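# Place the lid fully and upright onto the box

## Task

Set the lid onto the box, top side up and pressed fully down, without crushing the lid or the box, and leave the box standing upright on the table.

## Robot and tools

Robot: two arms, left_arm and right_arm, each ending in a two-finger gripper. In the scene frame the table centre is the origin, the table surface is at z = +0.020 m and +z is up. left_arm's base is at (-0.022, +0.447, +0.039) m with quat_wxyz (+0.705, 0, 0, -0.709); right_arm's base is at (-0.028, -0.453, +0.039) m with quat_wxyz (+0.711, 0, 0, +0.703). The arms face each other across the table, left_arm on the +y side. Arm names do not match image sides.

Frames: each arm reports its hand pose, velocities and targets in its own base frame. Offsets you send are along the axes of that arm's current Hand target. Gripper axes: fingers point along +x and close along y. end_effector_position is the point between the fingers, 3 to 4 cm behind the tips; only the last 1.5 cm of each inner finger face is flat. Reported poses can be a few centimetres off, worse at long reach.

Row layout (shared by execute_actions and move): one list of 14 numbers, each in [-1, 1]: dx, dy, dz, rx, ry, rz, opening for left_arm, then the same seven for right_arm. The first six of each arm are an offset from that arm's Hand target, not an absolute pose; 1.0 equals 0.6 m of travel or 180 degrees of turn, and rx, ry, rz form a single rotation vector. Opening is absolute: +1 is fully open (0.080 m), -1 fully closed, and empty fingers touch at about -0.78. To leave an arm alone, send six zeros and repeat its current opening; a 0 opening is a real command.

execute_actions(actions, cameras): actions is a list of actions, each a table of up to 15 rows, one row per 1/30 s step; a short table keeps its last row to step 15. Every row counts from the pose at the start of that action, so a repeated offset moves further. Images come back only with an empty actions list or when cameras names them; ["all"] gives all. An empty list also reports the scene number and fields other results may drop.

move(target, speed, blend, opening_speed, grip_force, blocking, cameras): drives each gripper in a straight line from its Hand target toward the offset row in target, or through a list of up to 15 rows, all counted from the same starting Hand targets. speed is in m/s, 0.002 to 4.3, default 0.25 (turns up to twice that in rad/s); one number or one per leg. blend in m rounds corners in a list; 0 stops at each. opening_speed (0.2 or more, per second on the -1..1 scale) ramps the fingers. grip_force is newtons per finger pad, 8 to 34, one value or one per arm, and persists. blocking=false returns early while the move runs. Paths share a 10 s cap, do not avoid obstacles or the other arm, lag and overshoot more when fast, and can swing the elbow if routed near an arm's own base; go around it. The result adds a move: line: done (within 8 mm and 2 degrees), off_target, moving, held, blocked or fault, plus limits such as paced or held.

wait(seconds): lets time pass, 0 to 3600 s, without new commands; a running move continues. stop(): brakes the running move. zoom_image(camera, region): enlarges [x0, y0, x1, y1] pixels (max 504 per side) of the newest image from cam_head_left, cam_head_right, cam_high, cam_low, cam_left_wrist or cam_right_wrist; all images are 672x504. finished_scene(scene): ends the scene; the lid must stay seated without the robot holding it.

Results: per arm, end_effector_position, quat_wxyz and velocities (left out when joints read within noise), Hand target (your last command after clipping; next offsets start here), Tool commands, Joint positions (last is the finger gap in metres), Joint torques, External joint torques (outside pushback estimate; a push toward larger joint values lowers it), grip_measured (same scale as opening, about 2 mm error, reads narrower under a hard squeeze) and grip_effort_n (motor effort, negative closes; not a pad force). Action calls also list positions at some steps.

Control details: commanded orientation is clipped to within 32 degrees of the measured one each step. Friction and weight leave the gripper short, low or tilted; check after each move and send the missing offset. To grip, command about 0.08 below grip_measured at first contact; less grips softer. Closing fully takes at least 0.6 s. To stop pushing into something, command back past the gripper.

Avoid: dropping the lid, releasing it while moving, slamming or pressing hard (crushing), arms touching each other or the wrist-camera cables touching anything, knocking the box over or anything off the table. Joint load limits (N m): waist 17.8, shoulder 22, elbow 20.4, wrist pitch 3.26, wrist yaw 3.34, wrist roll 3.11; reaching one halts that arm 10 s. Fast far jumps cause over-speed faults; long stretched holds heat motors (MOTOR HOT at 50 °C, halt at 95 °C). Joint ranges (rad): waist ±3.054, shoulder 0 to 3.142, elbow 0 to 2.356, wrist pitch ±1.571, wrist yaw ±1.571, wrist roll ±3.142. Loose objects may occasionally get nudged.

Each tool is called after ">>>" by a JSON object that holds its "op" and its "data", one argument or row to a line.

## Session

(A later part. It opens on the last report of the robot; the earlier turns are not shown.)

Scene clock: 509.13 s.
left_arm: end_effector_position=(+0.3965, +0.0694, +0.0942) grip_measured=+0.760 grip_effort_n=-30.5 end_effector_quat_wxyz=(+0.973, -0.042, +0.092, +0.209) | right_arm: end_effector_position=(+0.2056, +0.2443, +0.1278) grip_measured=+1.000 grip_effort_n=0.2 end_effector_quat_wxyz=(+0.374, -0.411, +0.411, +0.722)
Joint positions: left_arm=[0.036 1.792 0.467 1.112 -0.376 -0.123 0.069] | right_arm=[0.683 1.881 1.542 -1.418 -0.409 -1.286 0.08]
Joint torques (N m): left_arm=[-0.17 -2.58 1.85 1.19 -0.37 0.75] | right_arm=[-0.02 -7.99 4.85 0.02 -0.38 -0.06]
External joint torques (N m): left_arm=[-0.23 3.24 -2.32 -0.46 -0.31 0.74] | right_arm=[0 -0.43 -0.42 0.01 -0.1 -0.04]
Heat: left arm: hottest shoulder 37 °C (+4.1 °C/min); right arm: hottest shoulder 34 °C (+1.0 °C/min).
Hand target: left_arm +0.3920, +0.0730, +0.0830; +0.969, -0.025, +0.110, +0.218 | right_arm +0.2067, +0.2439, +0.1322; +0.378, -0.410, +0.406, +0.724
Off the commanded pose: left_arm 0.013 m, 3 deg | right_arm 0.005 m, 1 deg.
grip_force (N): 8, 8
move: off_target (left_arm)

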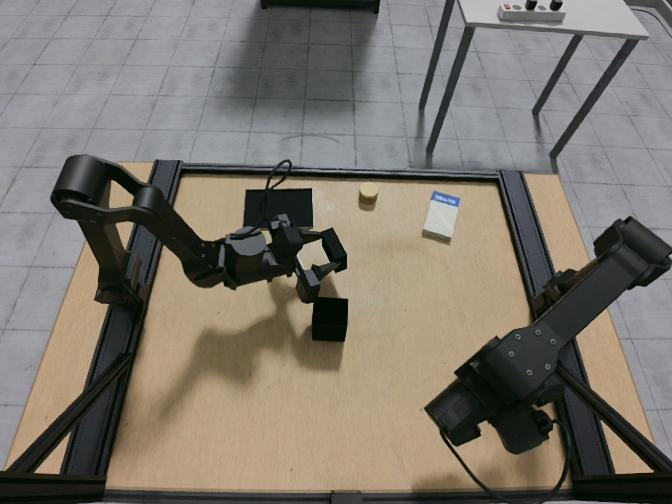

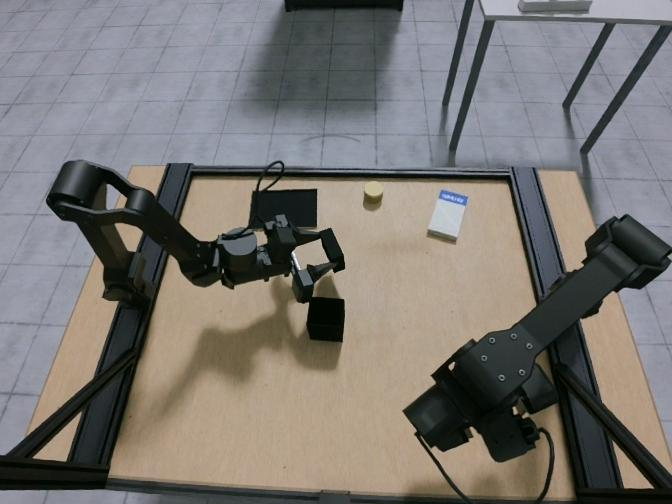

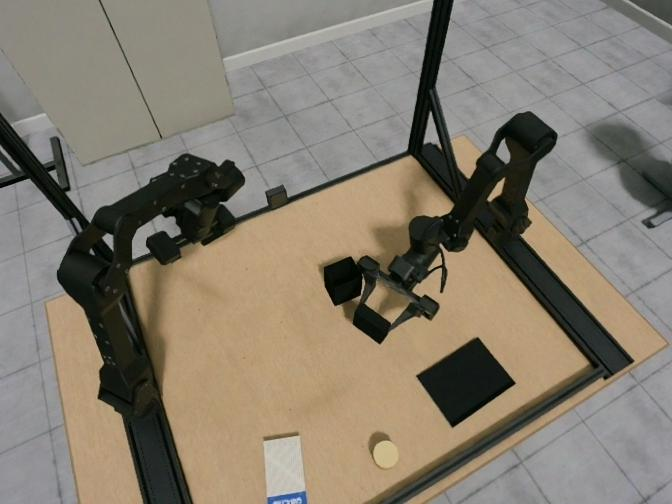

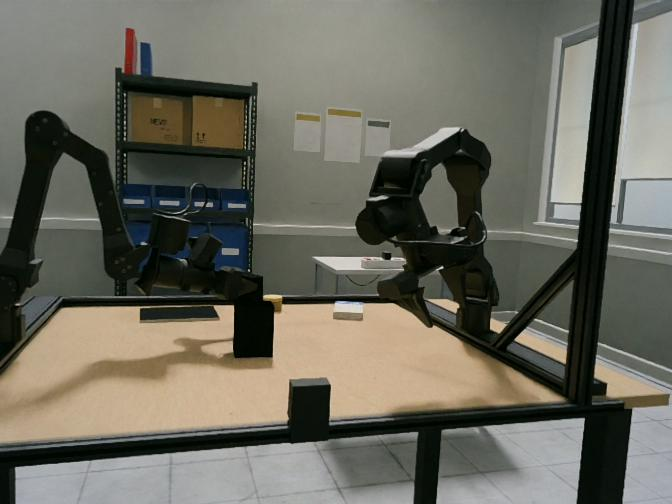

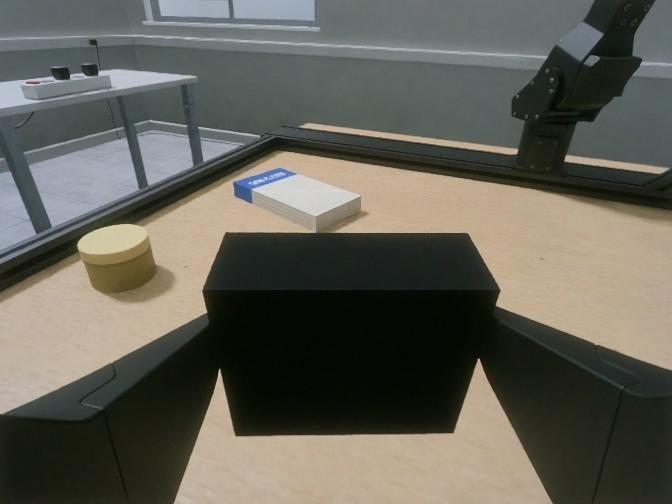

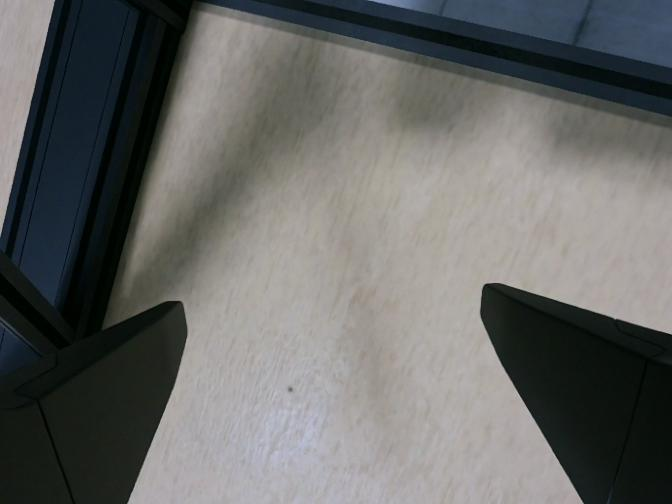

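>>> {"op": "move", "data": {
  "target": [0.018,0.0333,-0.078,0.014,0.0111,0,0.45,0,0,0,0,0,0,1],
  "cameras": ["all"],
  "speed": 0.12
}}

>>> {"op": "zoom_image", "data": {
  "camera": "cam_low",
  "region": [130, 220, 330, 370]
}}

>>> {"op": "zoom_image", "data": {
  "camera": "cam_high",
  "region": [290, 180, 490, 370]
}}

Scene clock: 539.67 s.
left_arm: end_effector_position=(+0.3947, +0.0918, +0.0912) grip_measured=+0.760 grip_effort_n=-30.5 end_effector_quat_wxyz=(+0.972, -0.060, +0.047, +0.223) | right_arm: end_effector_position=(+0.2056, +0.2443, +0.1278) grip_measured=+1.000 grip_effort_n=0.2 end_effector_quat_wxyz=(+0.374, -0.411, +0.411, +0.722)
Joint positions: left_arm=[0.105 1.899 0.449 1.325 -0.339 -0.139 0.069] | right_arm=[0.683 1.881 1.542 -1.418 -0.409 -1.286 0.08]
Joint torques (N m): left_arm=[-0.48 -4.02 2.46 0.44 0.03 0.6] | right_arm=[0 -7.85 4.76 0.06 -0.33 -0.08]
External joint torques (N m): left_arm=[-0.45 1.93 -1.11 -1.19 0.05 0.6] | right_arm=[0.02 -0.18 -0.55 0.06 -0.05 -0.06]
External joint torques when the fault began: left_arm=[0.28 7.55 -3.95 -2.77 0.03 1.87]
Heat: left arm: hottest shoulder 33 °C (-2.0 °C/min); right arm: hottest shoulder 34 °C (+1.0 °C/min).
Hand target: left_arm +0.3951, +0.0861, +0.0852; +0.974, -0.048, +0.061, +0.215 (not the last commanded pose) | right_arm +0.2068, +0.2438, +0.1317; +0.378, -0.411, +0.407, +0.723
Tool commands: left_gripper/opening=+0.45 right_gripper/opening=+1.0
Off the commanded pose: left_arm 0.057 m, 11 deg | right_arm 0.005 m, 1 deg.
TORQUE FAULT: the external load on joint 4 (wrist pitch) of the left arm reached its load limit, and that arm stopped for 10 seconds. That time counts as 17 of the actions that you can send in this scene. A torque fault puts only its own arm into a fault stop. That arm's remaining commands of this call were not run. That arm keeps its grip as last carried out and accepts commands again: back off and push less far. That arm stops again whenever a joint's load reaches its limit.
right_arm now holds where it is
grip_force (N): 8, 8
move: fault (left_arm)

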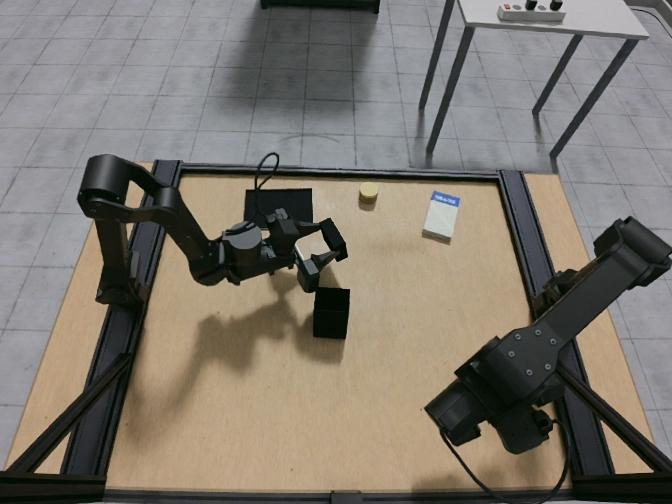

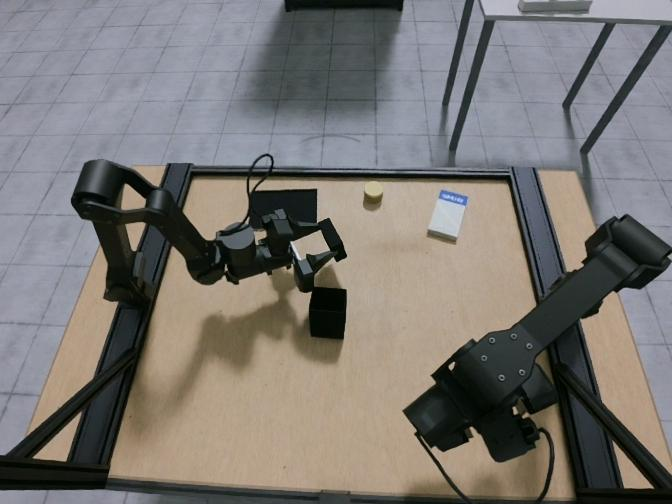

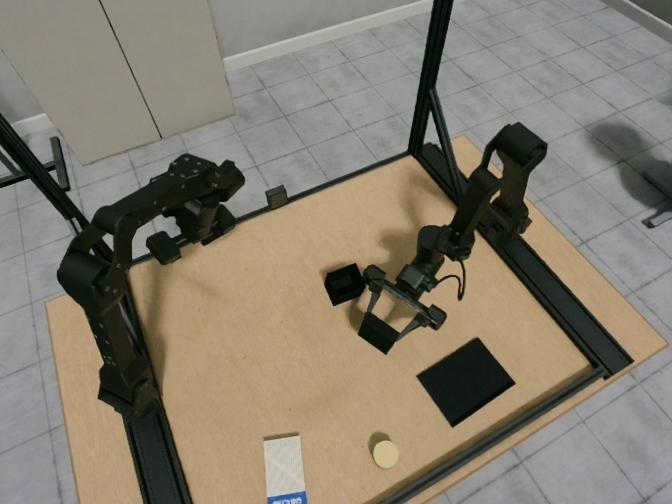

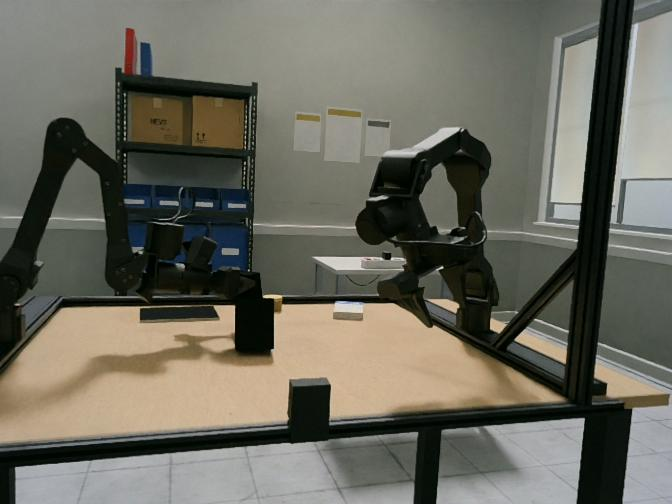

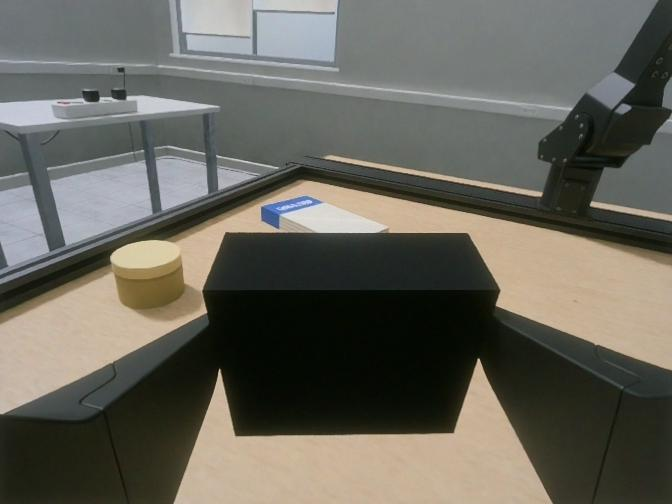

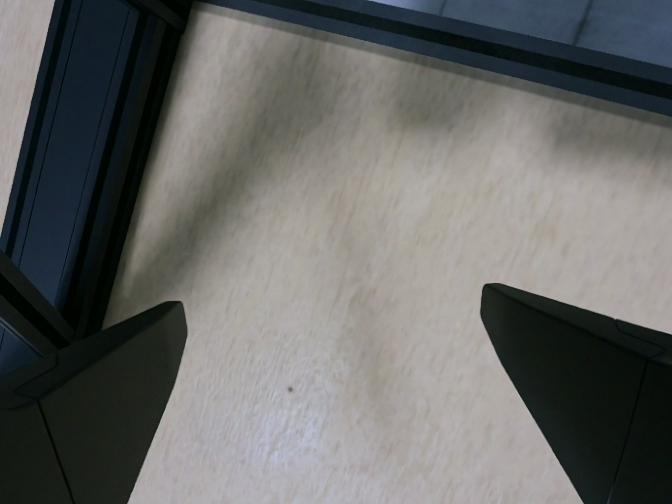

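Scaled by 2.520 from the camera's image (finer frame: 960x720).

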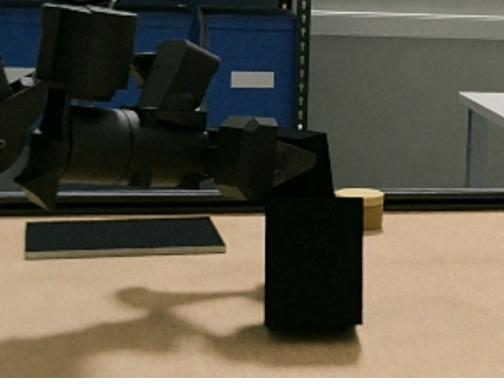

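Scaled by 2.520 from the camera's image (finer frame: 960x720).

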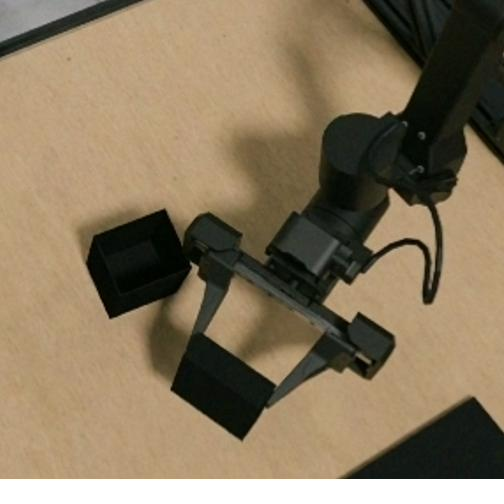

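>>> {"op": "move", "data": {
  "target": [
    [-0.0093,-0.0045,0.066,0,0,0,0.45,0,0,0,0,0,0,1],
    [-0.0093,0.0955,0.066,0,0,0,0.45,0,0,0,0,0,0,1]
  ],
  "cameras": ["all"],
  "speed": 0.08
}}

>>> {"op": "zoom_image", "data": {
  "camera": "cam_low",
  "region": [130, 220, 330, 370]
}}

>>> {"op": "zoom_image", "data": {
  "camera": "cam_high",
  "region": [290, 180, 490, 370]
}}

Scene clock: 557.23 s.
left_arm: end_effector_position=(+0.3705, +0.1390, +0.1113) grip_measured=+0.760 grip_effort_n=-30.0 end_effector_quat_wxyz=(+0.972, -0.054, +0.077, +0.213) | right_arm: end_effector_position=(+0.2056, +0.2443, +0.1278) grip_measured=+1.000 grip_effort_n=0.2 end_effector_quat_wxyz=(+0.374, -0.411, +0.411, +0.722)
Joint positions: left_arm=[0.319 1.692 0.42 1.098 -0.105 -0.091 0.069] | right_arm=[0.683 1.881 1.542 -1.418 -0.409 -1.286 0.08]
Joint torques (N m): left_arm=[0.17 -6.39 3.11 2.71 0.16 0.17] | right_arm=[-0.06 -7.88 4.8 0.08 -0.33 -0.04]
External joint torques (N m): left_arm=[0.15 -1.04 -1.3 1.04 0.17 0.17] | right_arm=[-0.04 -0.16 -0.54 0.09 -0.05 -0.03]
Heat: left arm: hottest shoulder 32 °C (-4.1 °C/min); right arm: hottest shoulder 34 °C (+1.0 °C/min).
Hand target: left_arm +0.3697, +0.1402, +0.1213; +0.974, -0.048, +0.061, +0.215 | right_arm +0.2068, +0.2438, +0.1317; +0.378, -0.411, +0.407, +0.723
Off the commanded pose: left_arm 0.010 m, 2 deg | right_arm 0.004 m, 1 deg.
grip_force (N): 8, 8
move: off_target (left_arm)

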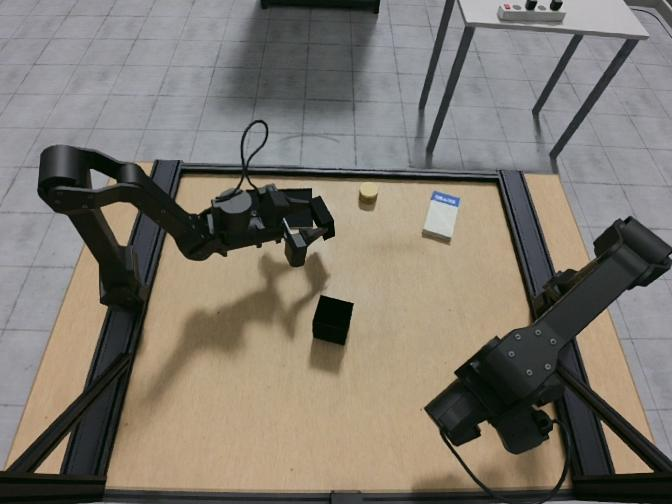

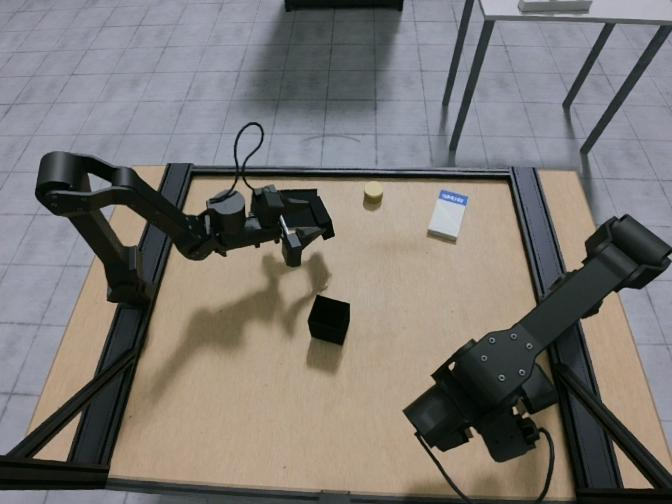

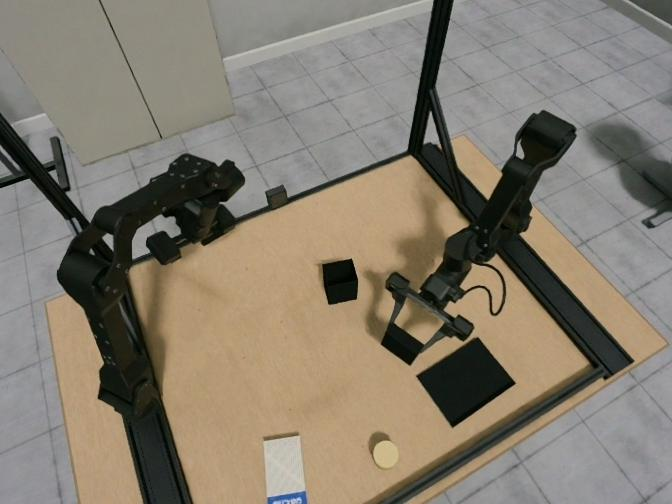

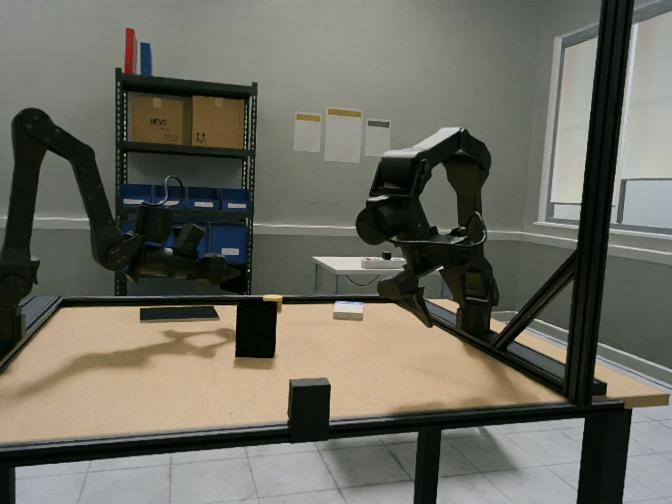

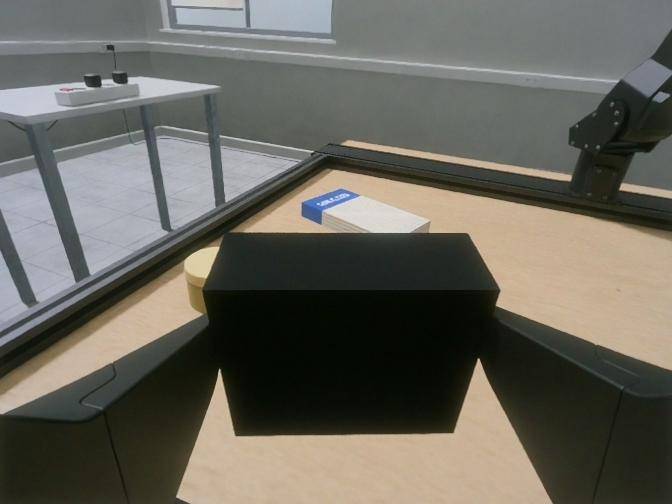

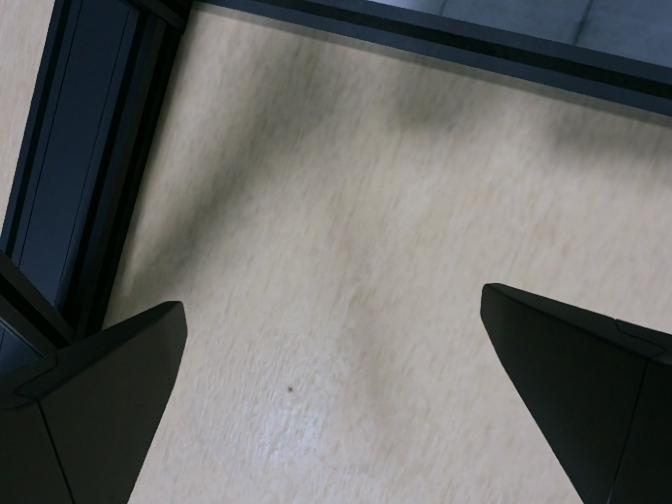

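Scaled by 2.520 from the camera's image (finer frame: 960x720).

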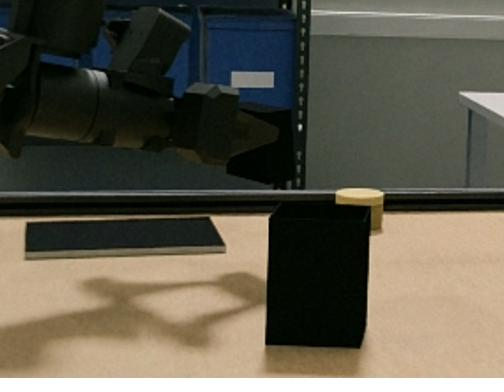

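Scaled by 2.520 from the camera's image (finer frame: 960x720).

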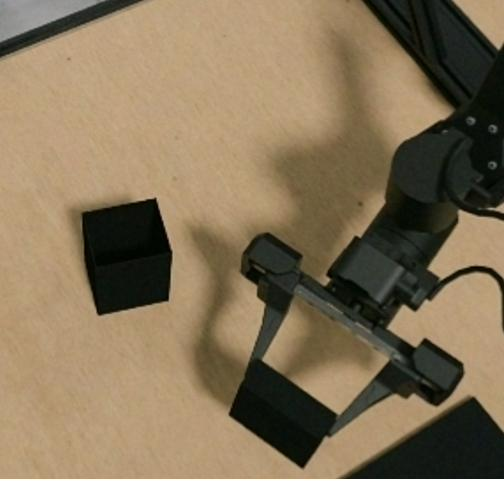

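>>> {"op": "move", "data": {
  "target": [0.0177,-0.0248,-0.1252,0.028,0.039,0,0.45,0,0,0,0,0,0,1],
  "cameras": ["cam_head_left","cam_low","cam_high","cam_left_wrist"],
  "speed": 0.12
}}

>>> {"op": "zoom_image", "data": {
  "camera": "cam_low",
  "region": [130, 220, 330, 370]
}}

>>> {"op": "zoom_image", "data": {
  "camera": "cam_high",
  "region": [290, 180, 490, 370]
}}

Scene clock: 575.93 s.
left_arm: end_effector_position=(+0.3740, +0.1206, +0.0397) grip_measured=+0.760 grip_effort_n=-30.5 end_effector_quat_wxyz=(+0.968, -0.024, +0.143, +0.205) | right_arm: end_effector_position=(+0.2056, +0.2443, +0.1278) grip_measured=+1.000 grip_effort_n=-0.2 end_effector_quat_wxyz=(+0.374, -0.411, +0.411, +0.722)
Joint positions: left_arm=[0.25 1.968 0.41 1.262 -0.161 -0.036 0.069] | right_arm=[0.683 1.881 1.542 -1.418 -0.409 -1.286 0.08]
Joint torques (N m): left_arm=[-0.28 -4.69 3.44 2.69 -0.19 0.17] | right_arm=[-0.03 -7.75 4.76 0.08 -0.32 -0.06]
External joint torques (N m): left_arm=[-0.29 1.28 0.36 1.02 -0.16 0.17] | right_arm=[0.03 -0.13 -0.54 0.06 -0.04 -0.05]
Heat: left arm: hottest wrist pitch 34 °C (+7.0 °C/min); right arm: hottest shoulder 34 °C (+0.0 °C/min).
Hand target: left_arm +0.3781, +0.1223, +0.0466; +0.969, -0.018, +0.130, +0.208 | right_arm +0.2068, +0.2438, +0.1317; +0.378, -0.411, +0.407, +0.723
Off the commanded pose: left_arm 0.008 m, 2 deg | right_arm 0.004 m, 1 deg.
grip_force (N): 8, 8
move: done
Images, in order (width x height): cam_head_left 672x504, cam_high 672x504, cam_low 672x504, cam_left_wrist 672x504.

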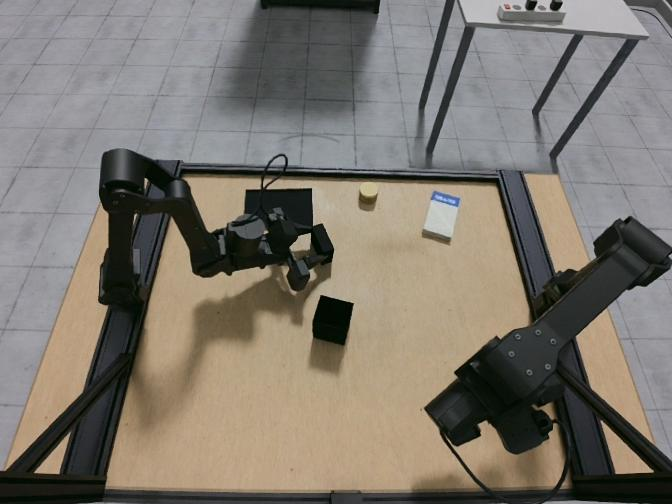

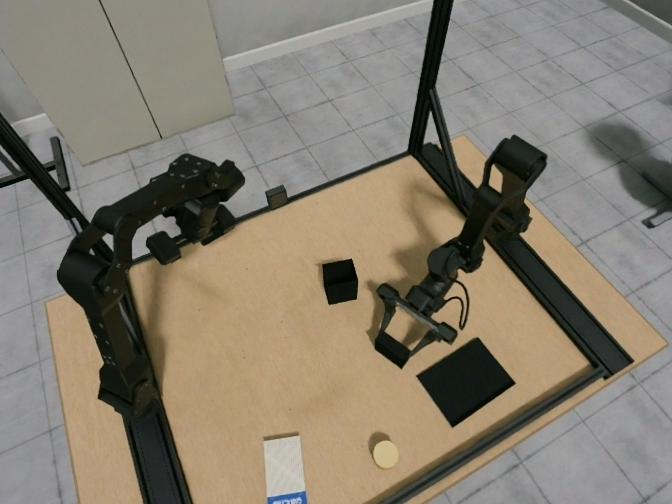

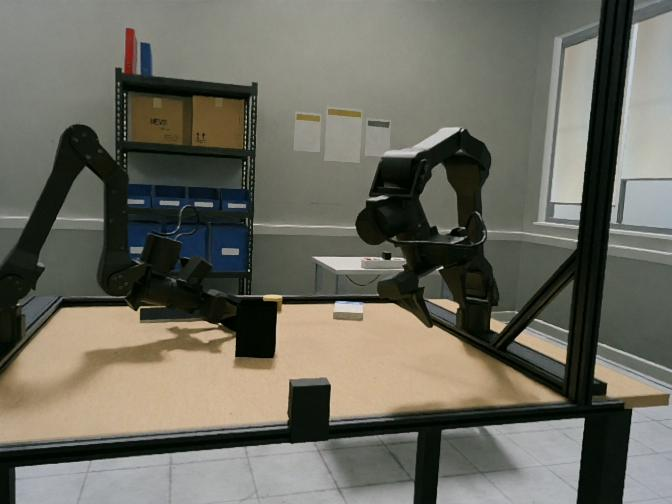

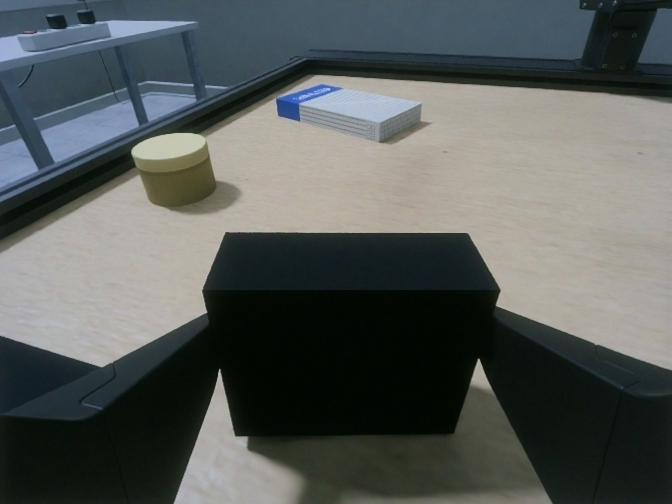

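Scaled by 2.520 from the camera's image (finer frame: 960x720).

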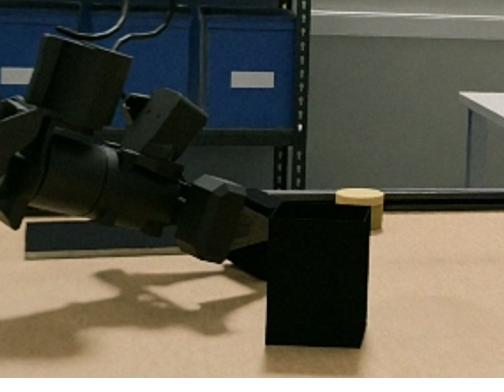

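Scaled by 2.520 from the camera's image (finer frame: 960x720).

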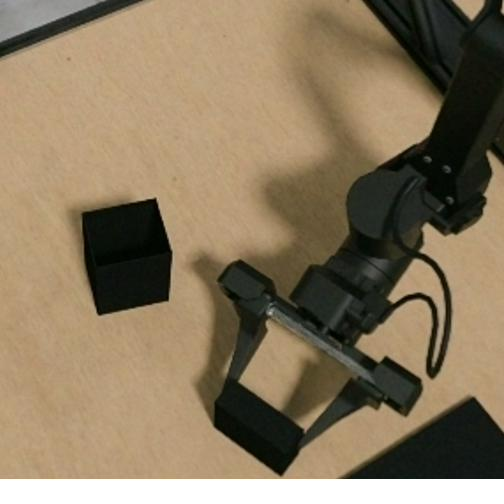

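>>> {"op": "move", "data": {
  "target": [0.0052,0,-0.0193,0,-0.014,0,0.45,0,0,0,0,0,0,1],
  "cameras": ["cam_head_left","cam_left_wrist"],
  "speed": 0.05
}}

>>> {"op": "zoom_image", "data": {
  "camera": "cam_left_wrist",
  "region": [150, 200, 560, 500]
}}

>>> {"op": "zoom_image", "data": {
  "camera": "cam_head_left",
  "region": [250, 180, 380, 300]
}}

Scene clock: 590.50 s.
left_arm: end_effector_position=(+0.3772, +0.1191, +0.0347) grip_measured=+0.760 grip_effort_n=-30.0 end_effector_quat_wxyz=(+0.973, -0.020, +0.110, +0.203) | right_arm: end_effector_position=(+0.2056, +0.2443, +0.1278) grip_measured=+1.000 grip_effort_n=-0.2 end_effector_quat_wxyz=(+0.374, -0.411, +0.411, +0.722)
Joint positions: left_arm=[0.244 2.086 0.41 1.449 -0.163 -0.031 0.069] | right_arm=[0.683 1.881 1.542 -1.418 -0.409 -1.286 0.08]
Joint torques (N m): left_arm=[-0.12 -3.94 2.39 1.9 -0.18 0.27] | right_arm=[-0.06 -7.85 4.79 0.07 -0.35 -0.06]
External joint torques (N m): left_arm=[-0.08 2.21 -0.06 0.24 -0.17 0.27] | right_arm=[-0.05 -0.15 -0.54 0.08 -0.07 -0.04]
Heat: left arm: hottest wrist pitch 33 °C (+6.1 °C/min); right arm: hottest shoulder 34 °C (+0.0 °C/min).
Hand target: left_arm +0.3781, +0.1225, +0.0346; +0.972, -0.013, +0.109, +0.209 | right_arm +0.2068, +0.2438, +0.1317; +0.378, -0.411, +0.407, +0.723
Off the commanded pose: left_arm 0.003 m, 1 deg | right_arm 0.004 m, 1 deg.
grip_force (N): 8, 8
move: done

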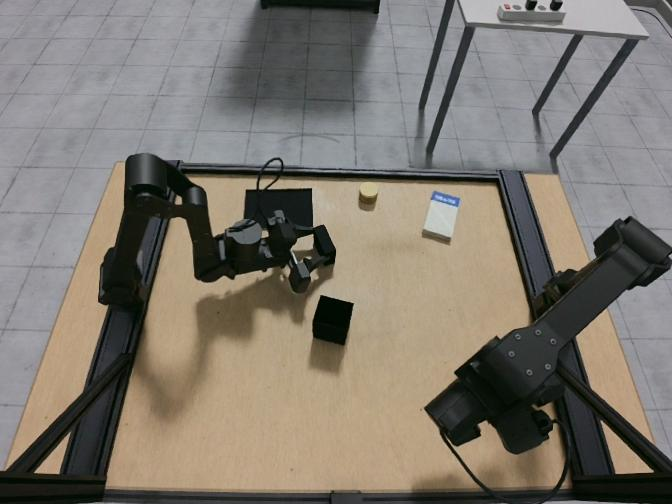

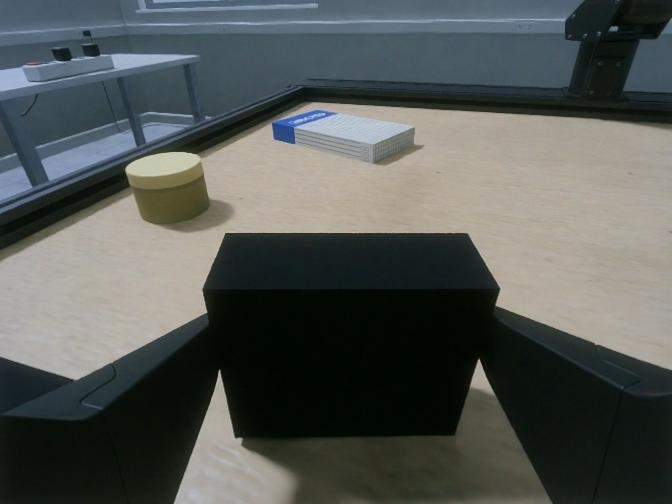

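Scaled by 1.229 from the camera's image (finer frame: 960x720).

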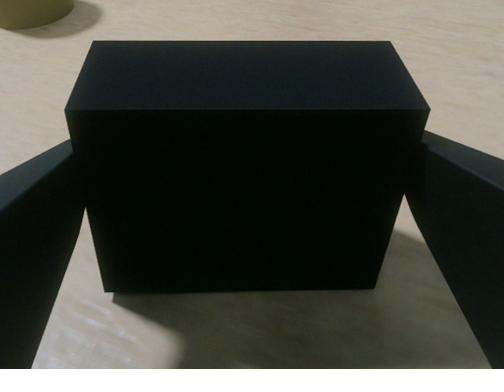

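Scaled by 3.877 from the camera's image (finer frame: 960x720).

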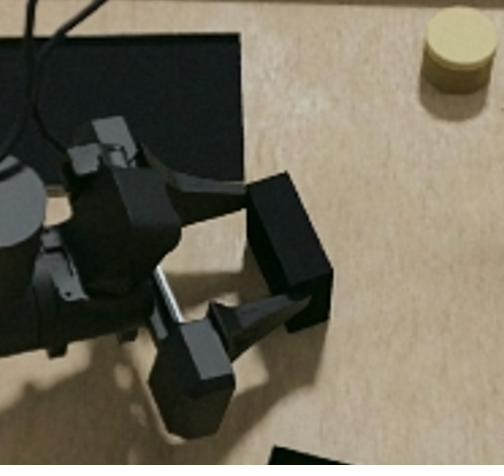

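>>> {"op": "move", "data": {
  "target": [0.0022,0,-0.0098,0,0.004,0,0.45,0,0,0,0,0,0,1],
  "cameras": ["cam_head_left","cam_left_wrist","cam_low"],
  "speed": 0.03
}}

>>> {"op": "zoom_image", "data": {
  "camera": "cam_left_wrist",
  "region": [150, 200, 560, 500]
}}

>>> {"op": "zoom_image", "data": {
  "camera": "cam_head_left",
  "region": [250, 180, 380, 300]
}}

Scene clock: 599.40 s.
left_arm: end_effector_position=(+0.3785, +0.1194, +0.0330) grip_measured=+0.760 grip_effort_n=-30.5 end_effector_quat_wxyz=(+0.973, -0.020, +0.108, +0.203) | right_arm: end_effector_position=(+0.2056, +0.2443, +0.1278) grip_measured=+1.000 grip_effort_n=-0.2 end_effector_quat_wxyz=(+0.374, -0.411, +0.411, +0.722)
Joint positions: left_arm=[0.244 2.102 0.417 1.461 -0.163 -0.031 0.069] | right_arm=[0.683 1.881 1.542 -1.418 -0.409 -1.286 0.08]
Joint torques (N m): left_arm=[-0.08 -3.27 2.17 1.28 -0.16 0.2] | right_arm=[-0.11 -7.82 4.73 0.09 -0.31 -0.05]
External joint torques (N m): left_arm=[-0.06 2.92 -0.24 -0.39 -0.14 0.2] | right_arm=[-0.06 -0.18 -0.58 0.08 -0.03 -0.04]
Heat: left arm: hottest wrist pitch 33 °C (+6.1 °C/min); right arm: hottest shoulder 34 °C (+0.0 °C/min).
Hand target: left_arm +0.3780, +0.1226, +0.0286; +0.971, -0.014, +0.115, +0.209 | right_arm +0.2068, +0.2438, +0.1317; +0.378, -0.411, +0.407, +0.723
Off the commanded pose: left_arm 0.005 m, 1 deg | right_arm 0.004 m, 1 deg.
grip_force (N): 8, 8
move: done
Images, in order (width x height): cam_head_left 672x504, cam_low 672x504, cam_left_wrist 672x504.

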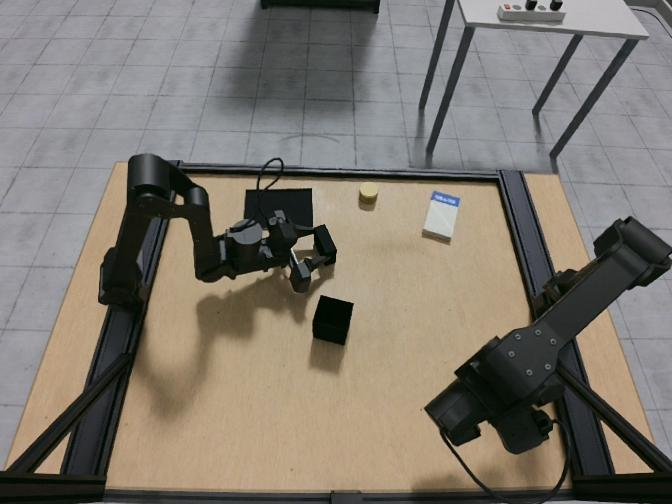

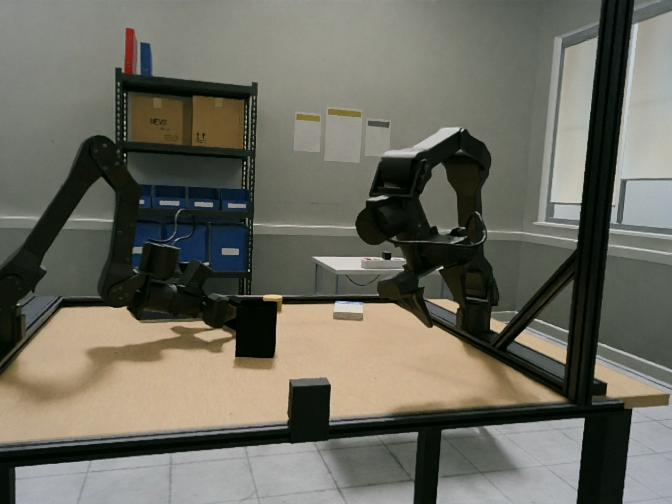

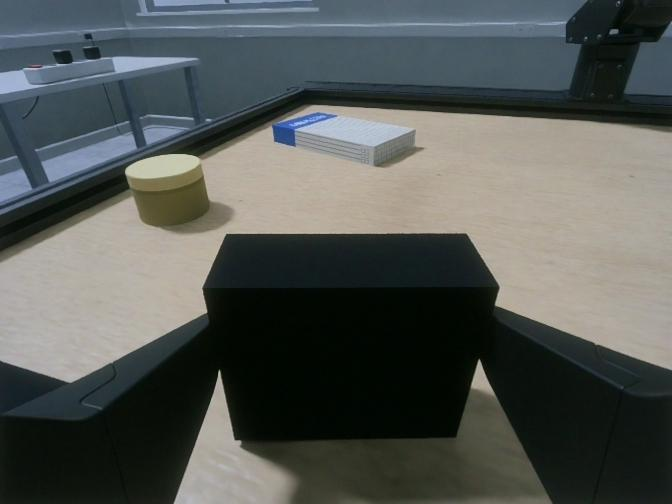

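Scaled by 1.229 from the camera's image (finer frame: 960x720).

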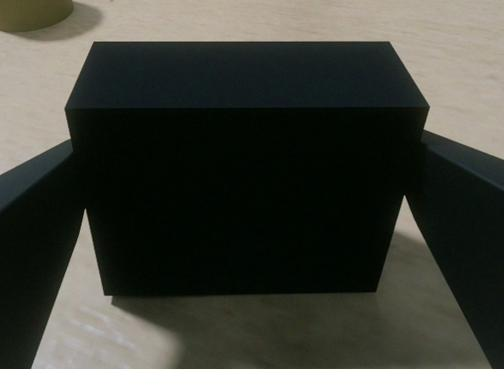

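Scaled by 3.877 from the camera's image (finer frame: 960x720).

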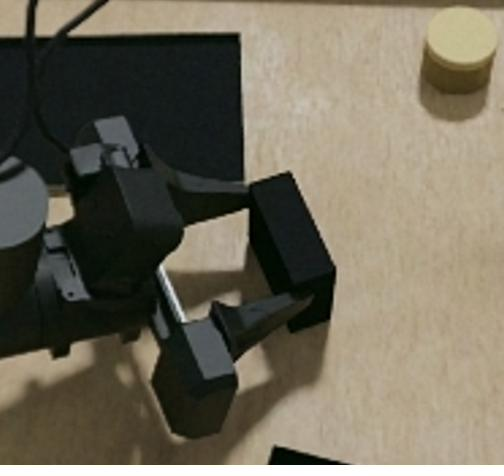

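>>> {"op": "move", "data": {
  "target": [
    [0,0,0.003,0,0,0,1,0,0,0,0,0,0,1],
    [-0.0349,0.0032,0.1483,0,0,0,1,0,0,0,0,0,0,1],
    [0.044,0.0008,0.1377,-0.0024,0.463,-0.007,1,0,0,0,0,0,0,1]
  ],
  "blend": [0,0.02,0],
  "opening_speed": 1,
  "cameras": ["cam_head_left","cam_left_wrist","cam_low"]
}}

>>> {"op": "zoom_image", "data": {
  "camera": "cam_left_wrist",
  "region": [150, 150, 560, 450]
}}

>>> {"op": "zoom_image", "data": {
  "camera": "cam_low",
  "region": [130, 220, 330, 370]
}}

Scene clock: 651.67 s.
left_arm: end_effector_position=(+0.4162, +0.1352, +0.0995) grip_measured=+0.997 grip_effort_n=15.1 end_effector_quat_wxyz=(+0.652, -0.152, +0.730, +0.135) | right_arm: end_effector_position=(+0.2056, +0.2443, +0.1278) grip_measured=+1.000 grip_effort_n=0.2 end_effector_quat_wxyz=(+0.374, -0.411, +0.411, +0.722)
Joint positions: left_arm=[0.318 2.385 2.271 -1.57 0.01 -0.091 0.08] | right_arm=[0.683 1.881 1.542 -1.418 -0.409 -1.286 0.08]
Joint torques (N m): left_arm=[0.28 -8.93 6.84 -0.09 0.17 0.13] | right_arm=[-0.07 -7.84 4.73 0.05 -0.33 -0.07]
External joint torques (N m): left_arm=[0.41 1.94 1.47 -0.23 0.17 0.13] | right_arm=[-0.13 -0.18 -0.57 0.07 -0.03 -0.05]
Heat: left arm: hottest shoulder 30 °C (-2.0 °C/min); right arm: hottest shoulder 34 °C (+0.0 °C/min).
Hand target: left_arm +0.4191, +0.1399, +0.1030; +0.651, -0.154, +0.730, +0.137 | right_arm +0.2068, +0.2438, +0.1317; +0.378, -0.411, +0.407, +0.723
Off the commanded pose: left_arm 0.006 m, 0 deg | right_arm 0.004 m, 1 deg.
joint sent to its limit (left arm) — joint 4 (wrist pitch), lower limit. The joint targets are off in position, not in orientation.
grip_force (N): 8, 8
move: done
Images, in order (width x height): cam_head_left 672x504, cam_low 672x504, cam_left_wrist 672x504.

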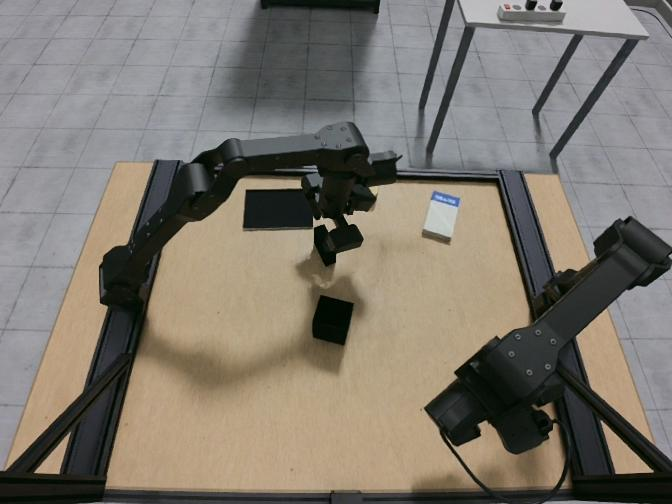

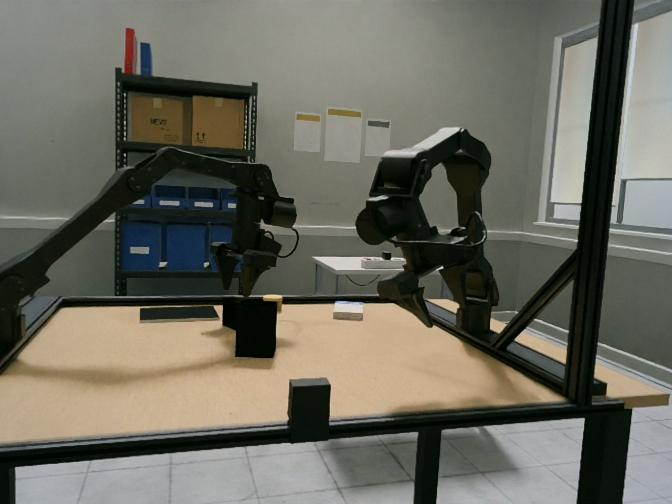

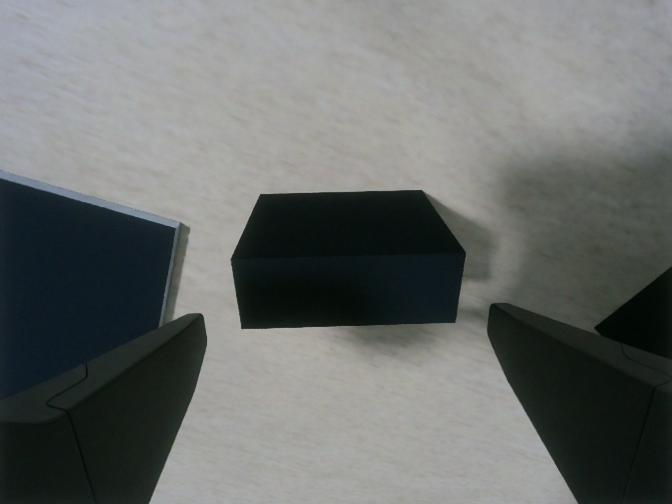

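Scaled by 1.229 from the camera's image (finer frame: 960x720).

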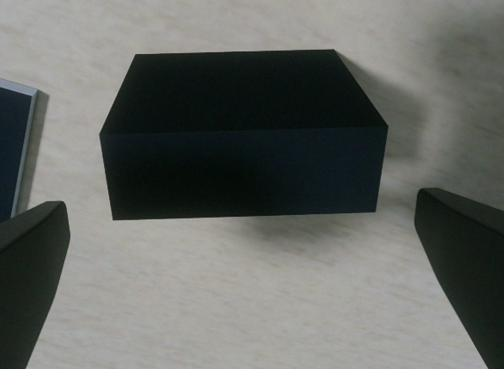

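Scaled by 2.520 from the camera's image (finer frame: 960x720).

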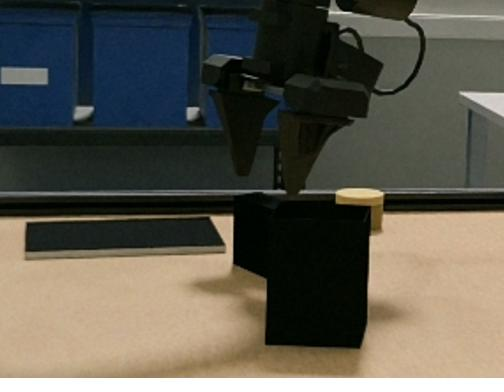

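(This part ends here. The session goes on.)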